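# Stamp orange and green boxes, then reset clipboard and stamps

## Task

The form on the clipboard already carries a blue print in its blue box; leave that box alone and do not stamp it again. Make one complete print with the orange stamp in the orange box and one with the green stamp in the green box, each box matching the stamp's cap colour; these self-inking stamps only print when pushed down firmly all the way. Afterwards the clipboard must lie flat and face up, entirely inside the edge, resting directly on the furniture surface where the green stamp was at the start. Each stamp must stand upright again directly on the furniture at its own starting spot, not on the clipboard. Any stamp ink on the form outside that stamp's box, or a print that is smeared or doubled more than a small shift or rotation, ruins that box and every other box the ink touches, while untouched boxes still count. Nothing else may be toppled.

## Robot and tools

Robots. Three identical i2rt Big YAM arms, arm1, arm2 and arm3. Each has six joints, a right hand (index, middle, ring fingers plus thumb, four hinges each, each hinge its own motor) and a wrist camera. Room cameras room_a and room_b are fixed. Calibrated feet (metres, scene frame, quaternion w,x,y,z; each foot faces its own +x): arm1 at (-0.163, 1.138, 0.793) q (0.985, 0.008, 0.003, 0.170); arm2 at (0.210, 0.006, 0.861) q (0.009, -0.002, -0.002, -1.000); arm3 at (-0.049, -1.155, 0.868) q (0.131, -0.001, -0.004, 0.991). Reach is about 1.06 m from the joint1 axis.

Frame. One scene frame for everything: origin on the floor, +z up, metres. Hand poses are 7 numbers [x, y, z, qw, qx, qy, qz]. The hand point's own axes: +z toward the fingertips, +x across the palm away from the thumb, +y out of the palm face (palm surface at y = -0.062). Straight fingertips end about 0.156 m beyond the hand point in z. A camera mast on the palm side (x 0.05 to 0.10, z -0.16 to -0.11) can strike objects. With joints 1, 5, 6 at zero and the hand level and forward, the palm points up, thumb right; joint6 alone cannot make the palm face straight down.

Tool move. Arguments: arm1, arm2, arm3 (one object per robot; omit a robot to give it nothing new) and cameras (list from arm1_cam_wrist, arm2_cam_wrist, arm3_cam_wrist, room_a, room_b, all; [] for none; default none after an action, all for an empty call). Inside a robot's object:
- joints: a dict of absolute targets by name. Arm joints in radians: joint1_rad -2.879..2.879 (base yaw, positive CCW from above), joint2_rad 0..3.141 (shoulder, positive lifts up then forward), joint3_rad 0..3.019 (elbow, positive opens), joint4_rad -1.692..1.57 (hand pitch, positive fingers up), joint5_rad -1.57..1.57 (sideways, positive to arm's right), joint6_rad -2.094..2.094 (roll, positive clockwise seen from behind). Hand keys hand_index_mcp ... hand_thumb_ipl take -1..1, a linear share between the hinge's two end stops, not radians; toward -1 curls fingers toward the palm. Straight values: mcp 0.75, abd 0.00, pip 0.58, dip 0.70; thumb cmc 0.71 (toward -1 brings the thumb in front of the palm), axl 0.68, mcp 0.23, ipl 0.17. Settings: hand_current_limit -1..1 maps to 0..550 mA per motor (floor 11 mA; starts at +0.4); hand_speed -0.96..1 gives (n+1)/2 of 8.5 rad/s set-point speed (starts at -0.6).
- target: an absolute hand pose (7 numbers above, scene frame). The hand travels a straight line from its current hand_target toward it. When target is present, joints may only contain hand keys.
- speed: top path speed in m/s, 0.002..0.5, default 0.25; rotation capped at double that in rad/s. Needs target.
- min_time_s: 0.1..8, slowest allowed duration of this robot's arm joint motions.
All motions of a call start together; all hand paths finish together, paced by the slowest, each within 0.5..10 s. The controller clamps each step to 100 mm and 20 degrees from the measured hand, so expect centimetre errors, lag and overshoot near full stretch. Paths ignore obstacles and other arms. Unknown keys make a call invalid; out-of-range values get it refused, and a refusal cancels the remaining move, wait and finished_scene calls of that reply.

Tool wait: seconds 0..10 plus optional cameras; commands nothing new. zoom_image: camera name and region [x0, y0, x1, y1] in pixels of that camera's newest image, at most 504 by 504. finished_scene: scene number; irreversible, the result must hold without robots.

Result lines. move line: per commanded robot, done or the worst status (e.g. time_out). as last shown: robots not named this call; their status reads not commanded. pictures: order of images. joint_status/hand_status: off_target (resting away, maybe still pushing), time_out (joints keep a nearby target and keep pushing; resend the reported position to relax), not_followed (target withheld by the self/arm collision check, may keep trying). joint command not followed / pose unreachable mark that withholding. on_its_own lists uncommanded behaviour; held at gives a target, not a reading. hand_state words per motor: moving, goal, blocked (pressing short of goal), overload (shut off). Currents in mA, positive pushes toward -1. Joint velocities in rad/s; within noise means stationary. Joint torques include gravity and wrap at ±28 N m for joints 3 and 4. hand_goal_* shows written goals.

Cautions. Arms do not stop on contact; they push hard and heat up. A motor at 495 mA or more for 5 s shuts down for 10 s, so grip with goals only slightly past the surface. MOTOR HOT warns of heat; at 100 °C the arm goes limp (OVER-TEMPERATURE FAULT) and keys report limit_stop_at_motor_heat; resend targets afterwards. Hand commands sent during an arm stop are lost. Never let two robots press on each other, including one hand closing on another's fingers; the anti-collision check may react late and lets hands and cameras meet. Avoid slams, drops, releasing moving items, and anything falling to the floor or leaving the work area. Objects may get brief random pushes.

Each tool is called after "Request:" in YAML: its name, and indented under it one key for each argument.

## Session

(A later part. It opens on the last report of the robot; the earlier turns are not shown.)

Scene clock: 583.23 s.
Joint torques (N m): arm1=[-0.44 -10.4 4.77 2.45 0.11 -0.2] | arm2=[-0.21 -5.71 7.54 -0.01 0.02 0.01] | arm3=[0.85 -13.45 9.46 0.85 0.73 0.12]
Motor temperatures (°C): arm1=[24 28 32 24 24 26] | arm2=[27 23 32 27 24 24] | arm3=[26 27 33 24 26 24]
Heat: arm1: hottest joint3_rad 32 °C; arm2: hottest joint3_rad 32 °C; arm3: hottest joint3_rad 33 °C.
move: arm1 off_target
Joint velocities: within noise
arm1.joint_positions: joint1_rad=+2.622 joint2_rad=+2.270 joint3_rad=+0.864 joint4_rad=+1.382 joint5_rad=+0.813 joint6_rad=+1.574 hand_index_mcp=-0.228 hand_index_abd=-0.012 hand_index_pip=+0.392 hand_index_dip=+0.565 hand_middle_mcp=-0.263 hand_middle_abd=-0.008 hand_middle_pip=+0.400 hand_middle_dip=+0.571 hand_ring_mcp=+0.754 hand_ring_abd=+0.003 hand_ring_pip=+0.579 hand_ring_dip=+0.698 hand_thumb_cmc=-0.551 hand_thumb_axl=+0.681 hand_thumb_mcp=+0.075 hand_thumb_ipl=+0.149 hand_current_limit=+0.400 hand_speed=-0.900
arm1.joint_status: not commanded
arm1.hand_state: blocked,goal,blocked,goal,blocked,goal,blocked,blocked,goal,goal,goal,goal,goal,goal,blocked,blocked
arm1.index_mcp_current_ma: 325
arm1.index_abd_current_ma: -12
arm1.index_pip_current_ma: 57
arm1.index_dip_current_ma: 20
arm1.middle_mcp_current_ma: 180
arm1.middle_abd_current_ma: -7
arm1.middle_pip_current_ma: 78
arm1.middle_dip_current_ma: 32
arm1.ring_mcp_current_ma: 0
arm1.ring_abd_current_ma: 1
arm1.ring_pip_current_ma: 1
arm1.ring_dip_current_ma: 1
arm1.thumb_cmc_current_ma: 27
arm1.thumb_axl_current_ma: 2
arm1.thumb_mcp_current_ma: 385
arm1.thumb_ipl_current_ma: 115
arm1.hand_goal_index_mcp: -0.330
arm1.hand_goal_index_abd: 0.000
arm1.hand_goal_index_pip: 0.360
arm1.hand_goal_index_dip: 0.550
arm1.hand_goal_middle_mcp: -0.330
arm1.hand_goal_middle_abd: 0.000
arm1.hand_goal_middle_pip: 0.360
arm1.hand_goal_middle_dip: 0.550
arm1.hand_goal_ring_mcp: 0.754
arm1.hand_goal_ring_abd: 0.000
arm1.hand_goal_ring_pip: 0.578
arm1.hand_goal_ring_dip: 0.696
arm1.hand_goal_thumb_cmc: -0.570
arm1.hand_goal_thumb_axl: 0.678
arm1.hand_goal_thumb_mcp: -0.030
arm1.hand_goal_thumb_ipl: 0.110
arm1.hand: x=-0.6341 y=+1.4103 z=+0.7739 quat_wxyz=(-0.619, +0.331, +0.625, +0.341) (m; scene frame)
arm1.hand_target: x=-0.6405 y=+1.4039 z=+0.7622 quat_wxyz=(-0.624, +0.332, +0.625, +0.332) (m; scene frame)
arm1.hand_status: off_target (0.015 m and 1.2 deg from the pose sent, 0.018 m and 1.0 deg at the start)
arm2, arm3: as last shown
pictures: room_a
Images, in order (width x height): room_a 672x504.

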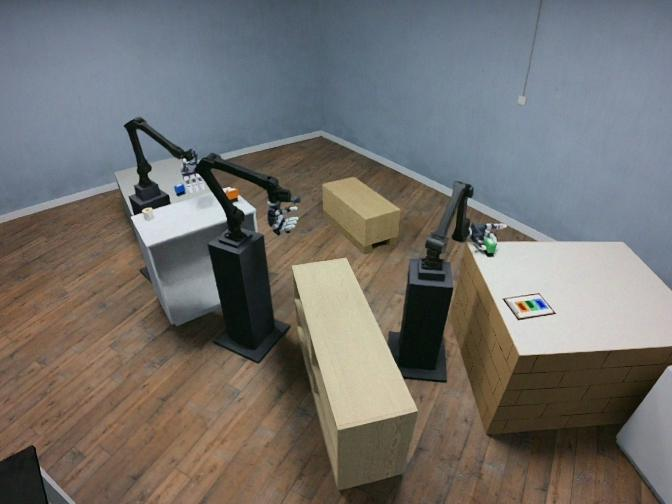

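Request:
move:
  arm1: {"joints": {"hand_index_mcp": -0.215, "hand_middle_mcp": -0.24, "hand_thumb_mcp": 0.08, "hand_thumb_ipl": 0.14}}

Request:
move:
  arm1: {"joints": {"hand_index_mcp": -0.03, "hand_middle_mcp": -0.03, "hand_thumb_mcp": 0.17, "hand_thumb_ipl": 0.168}}
  cameras: ["room_a"]

Request:
zoom_image:
  camera: "room_a"
  region: [466, 220, 516, 270]

Scene clock: 584.13 s.
Joint torques (N m): arm1=[-0.44 -10.87 4.52 2.41 0.11 -0.2] | arm2=[-0.15 -5.83 7.56 -0.02 0.01 0.01] | arm3=[0.85 -13.39 9.47 0.85 0.73 0.11]
Motor temperatures (°C): arm1=[24 28 32 24 24 26] | arm2=[27 23 32 27 24 24] | arm3=[26 27 33 24 26 24]
Heat: arm1: hottest joint3_rad 32 °C; arm2: hottest joint3_rad 32 °C; arm3: hottest joint3_rad 33 °C.
move: arm1 done
Joint velocities: within noise
arm1.joint_positions: joint1_rad=+2.622 joint2_rad=+2.275 joint3_rad=+0.866 joint4_rad=+1.382 joint5_rad=+0.813 joint6_rad=+1.574 hand_index_mcp=-0.207 hand_index_abd=-0.002 hand_index_pip=+0.373 hand_index_dip=+0.559 hand_middle_mcp=-0.229 hand_middle_abd=-0.002 hand_middle_pip=+0.380 hand_middle_dip=+0.563 hand_ring_mcp=+0.754 hand_ring_abd=+0.003 hand_ring_pip=+0.579 hand_ring_dip=+0.698 hand_thumb_cmc=-0.562 hand_thumb_axl=+0.680 hand_thumb_mcp=+0.083 hand_thumb_ipl=+0.147 hand_current_limit=+0.400 hand_speed=-0.900
arm1.joint_status: all done
arm1.hand_state: goal,goal,goal,goal,goal,goal,goal,goal,goal,goal,goal,goal,goal,goal,goal,goal
arm1.index_mcp_current_ma: 6
arm1.index_abd_current_ma: -1
arm1.index_pip_current_ma: 16
arm1.index_dip_current_ma: 10
arm1.middle_mcp_current_ma: 14
arm1.middle_abd_current_ma: -1
arm1.middle_pip_current_ma: 29
arm1.middle_dip_current_ma: 15
arm1.ring_mcp_current_ma: 0
arm1.ring_abd_current_ma: 1
arm1.ring_pip_current_ma: 1
arm1.ring_dip_current_ma: 1
arm1.thumb_cmc_current_ma: 9
arm1.thumb_axl_current_ma: 1
arm1.thumb_mcp_current_ma: 3
arm1.thumb_ipl_current_ma: 10
arm1.hand_goal_index_mcp: -0.214
arm1.hand_goal_index_abd: 0.000
arm1.hand_goal_index_pip: 0.360
arm1.hand_goal_index_dip: 0.550
arm1.hand_goal_middle_mcp: -0.240
arm1.hand_goal_middle_abd: 0.000
arm1.hand_goal_middle_pip: 0.360
arm1.hand_goal_middle_dip: 0.550
arm1.hand_goal_ring_mcp: 0.754
arm1.hand_goal_ring_abd: 0.000
arm1.hand_goal_ring_pip: 0.578
arm1.hand_goal_ring_dip: 0.696
arm1.hand_goal_thumb_cmc: -0.570
arm1.hand_goal_thumb_axl: 0.678
arm1.hand_goal_thumb_mcp: 0.080
arm1.hand_goal_thumb_ipl: 0.140
arm1.hand: x=-0.6344 y=+1.4104 z=+0.7720 quat_wxyz=(-0.619, +0.331, +0.626, +0.341) (m; scene frame)
arm1.hand_target: x=-0.6406 y=+1.4039 z=+0.7623 quat_wxyz=(-0.624, +0.332, +0.625, +0.332) (m; scene frame)
arm1.hand_status: not commanded
arm2, arm3: as last shown
pictures: none

Scene clock: 585.20 s.
Joint torques (N m): arm1=[-0.67 -11.16 4.48 2.47 0.11 -0.18] | arm2=[-0.21 -5.77 7.54 -0.01 0.02 0.01] | arm3=[0.85 -13.45 9.46 0.85 0.73 0.12]
Motor temperatures (°C): arm1=[24 28 32 24 24 26] | arm2=[27 23 32 27 24 24] | arm3=[26 27 33 24 26 24]
Heat: arm1: hottest joint3_rad 32 °C; arm2: hottest joint3_rad 32 °C; arm3: hottest joint3_rad 33 °C.
move: arm1 done
Joint velocities: within noise
arm1.joint_positions: joint1_rad=+2.625 joint2_rad=+2.280 joint3_rad=+0.866 joint4_rad=+1.382 joint5_rad=+0.813 joint6_rad=+1.574 hand_index_mcp=-0.032 hand_index_abd=+0.001 hand_index_pip=+0.363 hand_index_dip=+0.553 hand_middle_mcp=-0.032 hand_middle_abd=+0.001 hand_middle_pip=+0.363 hand_middle_dip=+0.553 hand_ring_mcp=+0.754 hand_ring_abd=+0.003 hand_ring_pip=+0.579 hand_ring_dip=+0.698 hand_thumb_cmc=-0.562 hand_thumb_axl=+0.680 hand_thumb_mcp=+0.167 hand_thumb_ipl=+0.166 hand_current_limit=+0.400 hand_speed=-0.900
arm1.joint_status: all done
arm1.hand_state: goal,goal,goal,goal,goal,goal,goal,goal,goal,goal,goal,goal,goal,goal,goal,goal
arm1.index_mcp_current_ma: -1
arm1.index_abd_current_ma: 0
arm1.index_pip_current_ma: 2
arm1.index_dip_current_ma: 2
arm1.middle_mcp_current_ma: -1
arm1.middle_abd_current_ma: 1
arm1.middle_pip_current_ma: 2
arm1.middle_dip_current_ma: 2
arm1.ring_mcp_current_ma: 0
arm1.ring_abd_current_ma: 1
arm1.ring_pip_current_ma: 1
arm1.ring_dip_current_ma: 1
arm1.thumb_cmc_current_ma: 9
arm1.thumb_axl_current_ma: 1
arm1.thumb_mcp_current_ma: -2
arm1.thumb_ipl_current_ma: -2
arm1.hand_goal_index_mcp: -0.030
arm1.hand_goal_index_abd: 0.000
arm1.hand_goal_index_pip: 0.360
arm1.hand_goal_index_dip: 0.550
arm1.hand_goal_middle_mcp: -0.030
arm1.hand_goal_middle_abd: 0.000
arm1.hand_goal_middle_pip: 0.360
arm1.hand_goal_middle_dip: 0.550
arm1.hand_goal_ring_mcp: 0.754
arm1.hand_goal_ring_abd: 0.000
arm1.hand_goal_ring_pip: 0.578
arm1.hand_goal_ring_dip: 0.696
arm1.hand_goal_thumb_cmc: -0.570
arm1.hand_goal_thumb_axl: 0.678
arm1.hand_goal_thumb_mcp: 0.170
arm1.hand_goal_thumb_ipl: 0.168
arm1.hand: x=-0.6343 y=+1.4092 z=+0.7696 quat_wxyz=(-0.617, +0.330, +0.628, +0.341) (m; scene frame)
arm1.hand_target: x=-0.6406 y=+1.4038 z=+0.7622 quat_wxyz=(-0.624, +0.332, +0.625, +0.332) (m; scene frame)
arm1.hand_status: not commanded
arm2, arm3: as last shown
pictures: room_a
Images, in order (width x height): room_a 672x504.

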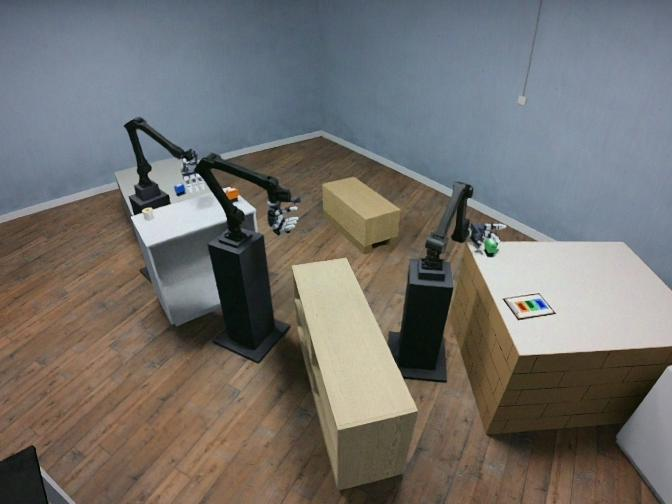

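Scaled by 10.080 from the camera's 672x504 image, which has a finer 960x720 frame.

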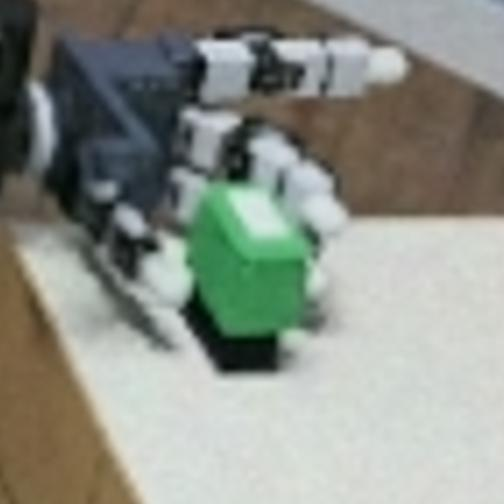

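Request:
move:
  arm1: {"target": [-0.72, 1.352, 0.778, 0.6243, -0.332, -0.6243, -0.332], "speed": 0.12}

Request:
move:
  arm1: {"target": [-0.70, 1.36, 0.95, 0.6243, -0.332, -0.6243, -0.332], "speed": 0.2}
  cameras: ["all"]

Request:
zoom_image:
  camera: "room_a"
  region: [466, 220, 566, 330]

Request:
zoom_image:
  camera: "room_a"
  region: [505, 288, 560, 322]

Scene clock: 586.77 s.
Joint torques (N m): arm1=[-1.2 -12.51 6.43 1.39 0.2 -0.17] | arm2=[-0.21 -5.71 7.53 0.01 0.02 0.01] | arm3=[0.85 -13.39 9.47 0.85 0.73 0.12]
Motor temperatures (°C): arm1=[24 28 32 24 24 26] | arm2=[27 23 32 27 24 24] | arm3=[26 27 33 24 26 24]
Heat: arm1: hottest joint3_rad 32 °C; arm2: hottest joint3_rad 32 °C; arm3: hottest joint3_rad 33 °C.
move: arm1 off_target
Joint velocities: within noise
arm1.joint_positions: joint1_rad=+2.750 joint2_rad=+2.285 joint3_rad=+1.062 joint4_rad=+1.206 joint5_rad=+0.932 joint6_rad=+1.577 hand_index_mcp=-0.032 hand_index_abd=+0.001 hand_index_pip=+0.362 hand_index_dip=+0.553 hand_middle_mcp=-0.032 hand_middle_abd=+0.001 hand_middle_pip=+0.363 hand_middle_dip=+0.553 hand_ring_mcp=+0.754 hand_ring_abd=+0.003 hand_ring_pip=+0.579 hand_ring_dip=+0.698 hand_thumb_cmc=-0.562 hand_thumb_axl=+0.680 hand_thumb_mcp=+0.168 hand_thumb_ipl=+0.166 hand_current_limit=+0.400 hand_speed=-0.900
arm1.joint_status: not commanded
arm1.hand_state: goal,goal,goal,goal,goal,goal,goal,goal,goal,goal,goal,goal,goal,goal,goal,goal
arm1.index_mcp_current_ma: -1
arm1.index_abd_current_ma: 1
arm1.index_pip_current_ma: 1
arm1.index_dip_current_ma: 2
arm1.middle_mcp_current_ma: -1
arm1.middle_abd_current_ma: 1
arm1.middle_pip_current_ma: 2
arm1.middle_dip_current_ma: 2
arm1.ring_mcp_current_ma: 0
arm1.ring_abd_current_ma: 1
arm1.ring_pip_current_ma: 1
arm1.ring_dip_current_ma: 1
arm1.thumb_cmc_current_ma: 9
arm1.thumb_axl_current_ma: 1
arm1.thumb_mcp_current_ma: -2
arm1.thumb_ipl_current_ma: -2
arm1.hand_goal_index_mcp: -0.030
arm1.hand_goal_index_abd: 0.000
arm1.hand_goal_index_pip: 0.360
arm1.hand_goal_index_dip: 0.550
arm1.hand_goal_middle_mcp: -0.030
arm1.hand_goal_middle_abd: 0.000
arm1.hand_goal_middle_pip: 0.360
arm1.hand_goal_middle_dip: 0.550
arm1.hand_goal_ring_mcp: 0.754
arm1.hand_goal_ring_abd: 0.000
arm1.hand_goal_ring_pip: 0.578
arm1.hand_goal_ring_dip: 0.696
arm1.hand_goal_thumb_cmc: -0.570
arm1.hand_goal_thumb_axl: 0.678
arm1.hand_goal_thumb_mcp: 0.170
arm1.hand_goal_thumb_ipl: 0.168
arm1.hand: x=-0.7140 y=+1.3561 z=+0.7883 quat_wxyz=(-0.624, +0.330, +0.623, +0.337) (m; scene frame)
arm1.hand_target: x=-0.7197 y=+1.3519 z=+0.7782 quat_wxyz=(-0.624, +0.332, +0.624, +0.332) (m; scene frame)
arm1.hand_status: off_target (0.013 m and 0.7 deg from the pose sent, 0.103 m and 1.4 deg at the start)
arm2, arm3: as last shown
pictures: none

Scene clock: 588.33 s.
Joint torques (N m): arm1=[-3.02 -12.45 7.1 1.36 -0.09 -0.18] | arm2=[-0.21 -5.77 7.53 0.01 0.01 0.01] | arm3=[0.85 -13.39 9.46 0.84 0.73 0.12]
Motor temperatures (°C): arm1=[24 28 32 24 24 26] | arm2=[27 23 32 27 24 24] | arm3=[26 27 33 24 26 24]
Heat: arm1: hottest joint3_rad 32 °C; arm2: hottest joint3_rad 32 °C; arm3: hottest joint3_rad 33 °C.
move: arm1 done
Joint velocities: within noise
arm1.joint_positions: joint1_rad=+2.750 joint2_rad=+1.866 joint3_rad=+0.979 joint4_rad=+0.868 joint5_rad=+0.917 joint6_rad=+1.577 hand_index_mcp=-0.032 hand_index_abd=+0.002 hand_index_pip=+0.362 hand_index_dip=+0.553 hand_middle_mcp=-0.032 hand_middle_abd=+0.002 hand_middle_pip=+0.363 hand_middle_dip=+0.553 hand_ring_mcp=+0.754 hand_ring_abd=+0.003 hand_ring_pip=+0.579 hand_ring_dip=+0.698 hand_thumb_cmc=-0.562 hand_thumb_axl=+0.680 hand_thumb_mcp=+0.168 hand_thumb_ipl=+0.166 hand_current_limit=+0.400 hand_speed=-0.900
arm1.joint_status: not commanded
arm1.hand_state: goal,goal,goal,goal,goal,goal,goal,goal,goal,goal,goal,goal,goal,goal,goal,goal
arm1.index_mcp_current_ma: -1
arm1.index_abd_current_ma: 1
arm1.index_pip_current_ma: 1
arm1.index_dip_current_ma: 2
arm1.middle_mcp_current_ma: -1
arm1.middle_abd_current_ma: 1
arm1.middle_pip_current_ma: 2
arm1.middle_dip_current_ma: 2
arm1.ring_mcp_current_ma: 0
arm1.ring_abd_current_ma: 1
arm1.ring_pip_current_ma: 1
arm1.ring_dip_current_ma: 1
arm1.thumb_cmc_current_ma: 9
arm1.thumb_axl_current_ma: 1
arm1.thumb_mcp_current_ma: -2
arm1.thumb_ipl_current_ma: -2
arm1.hand_goal_index_mcp: -0.030
arm1.hand_goal_index_abd: 0.000
arm1.hand_goal_index_pip: 0.360
arm1.hand_goal_index_dip: 0.550
arm1.hand_goal_middle_mcp: -0.030
arm1.hand_goal_middle_abd: 0.000
arm1.hand_goal_middle_pip: 0.360
arm1.hand_goal_middle_dip: 0.550
arm1.hand_goal_ring_mcp: 0.754
arm1.hand_goal_ring_abd: 0.000
arm1.hand_goal_ring_pip: 0.578
arm1.hand_goal_ring_dip: 0.696
arm1.hand_goal_thumb_cmc: -0.570
arm1.hand_goal_thumb_axl: 0.678
arm1.hand_goal_thumb_mcp: 0.170
arm1.hand_goal_thumb_ipl: 0.168
arm1.hand: x=-0.7023 y=+1.3527 z=+0.9515 quat_wxyz=(-0.626, +0.325, +0.626, +0.333) (m; scene frame)
arm1.hand_target: x=-0.6999 y=+1.3598 z=+0.9500 quat_wxyz=(-0.624, +0.332, +0.624, +0.332) (m; scene frame)
arm1.hand_status: done (0.008 m and 0.9 deg from the pose sent, 0.162 m and 0.7 deg at the start)
arm2, arm3: as last shown
pictures: arm1_cam_wrist, arm2_cam_wrist, arm3_cam_wrist, room_a, room_b
Images, in order (width x height): arm1_cam_wrist 672x504, arm2_cam_wrist 672x504, arm3_cam_wrist 672x504, room_a 672x504, room_b 672x504.

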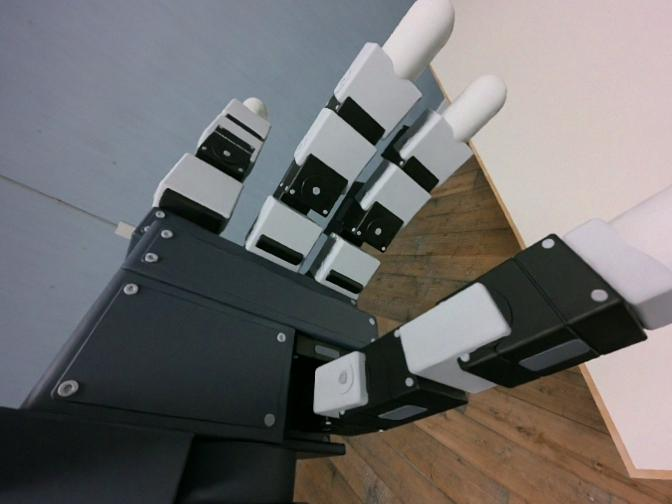

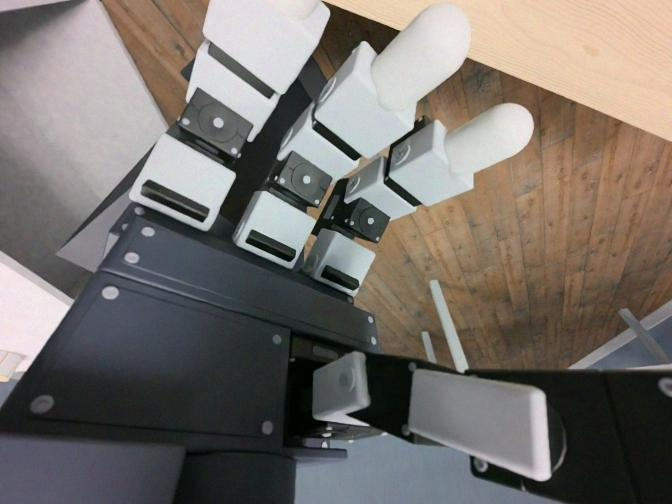

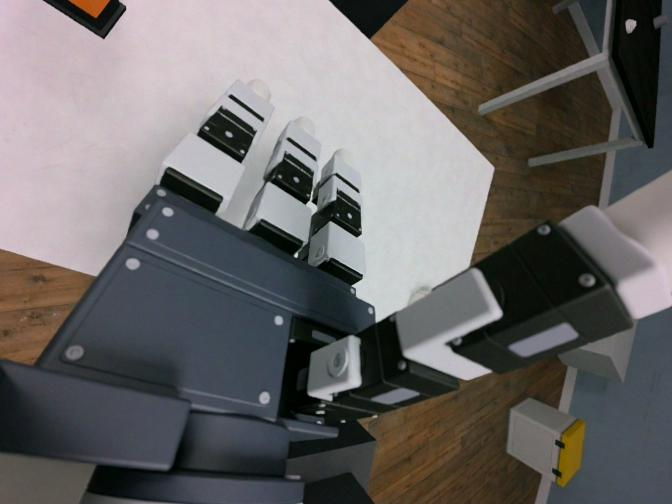

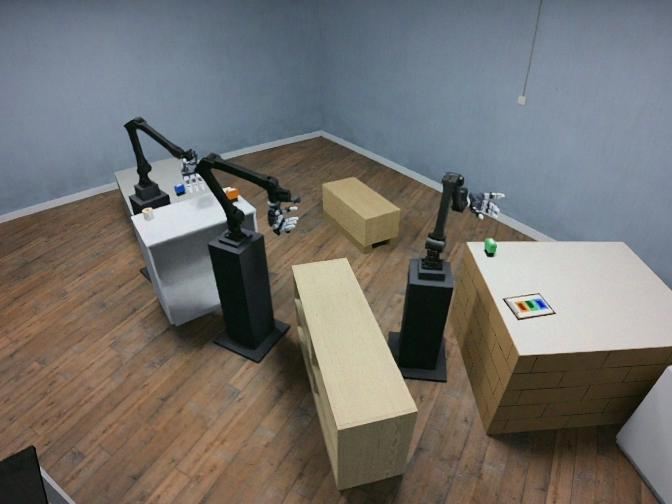

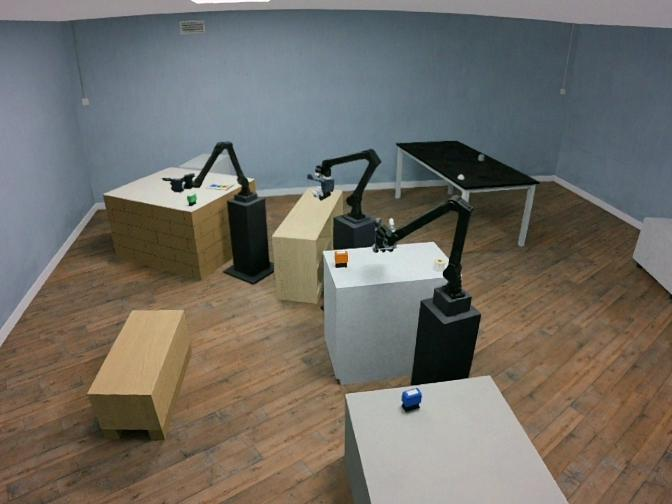

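Scaled by 4.582 from the camera's 672x504 image, which has a finer 960x720 frame.

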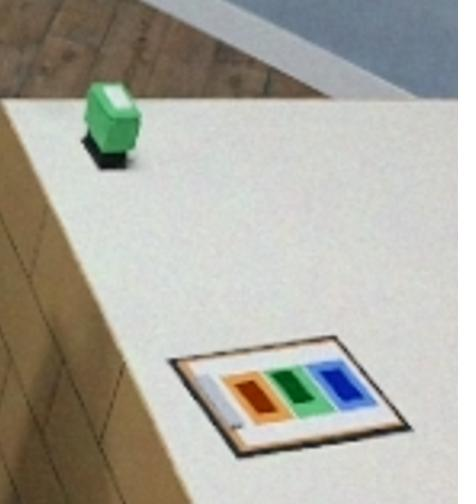

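Scaled by 9.164 from the camera's 672x504 image, which has a finer 960x720 frame.

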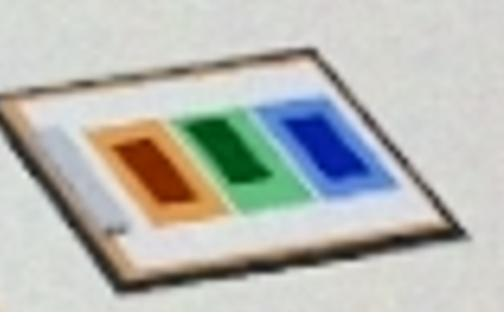

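Request:
finished_scene:
  scene: 1

The scene is finished: the task was done.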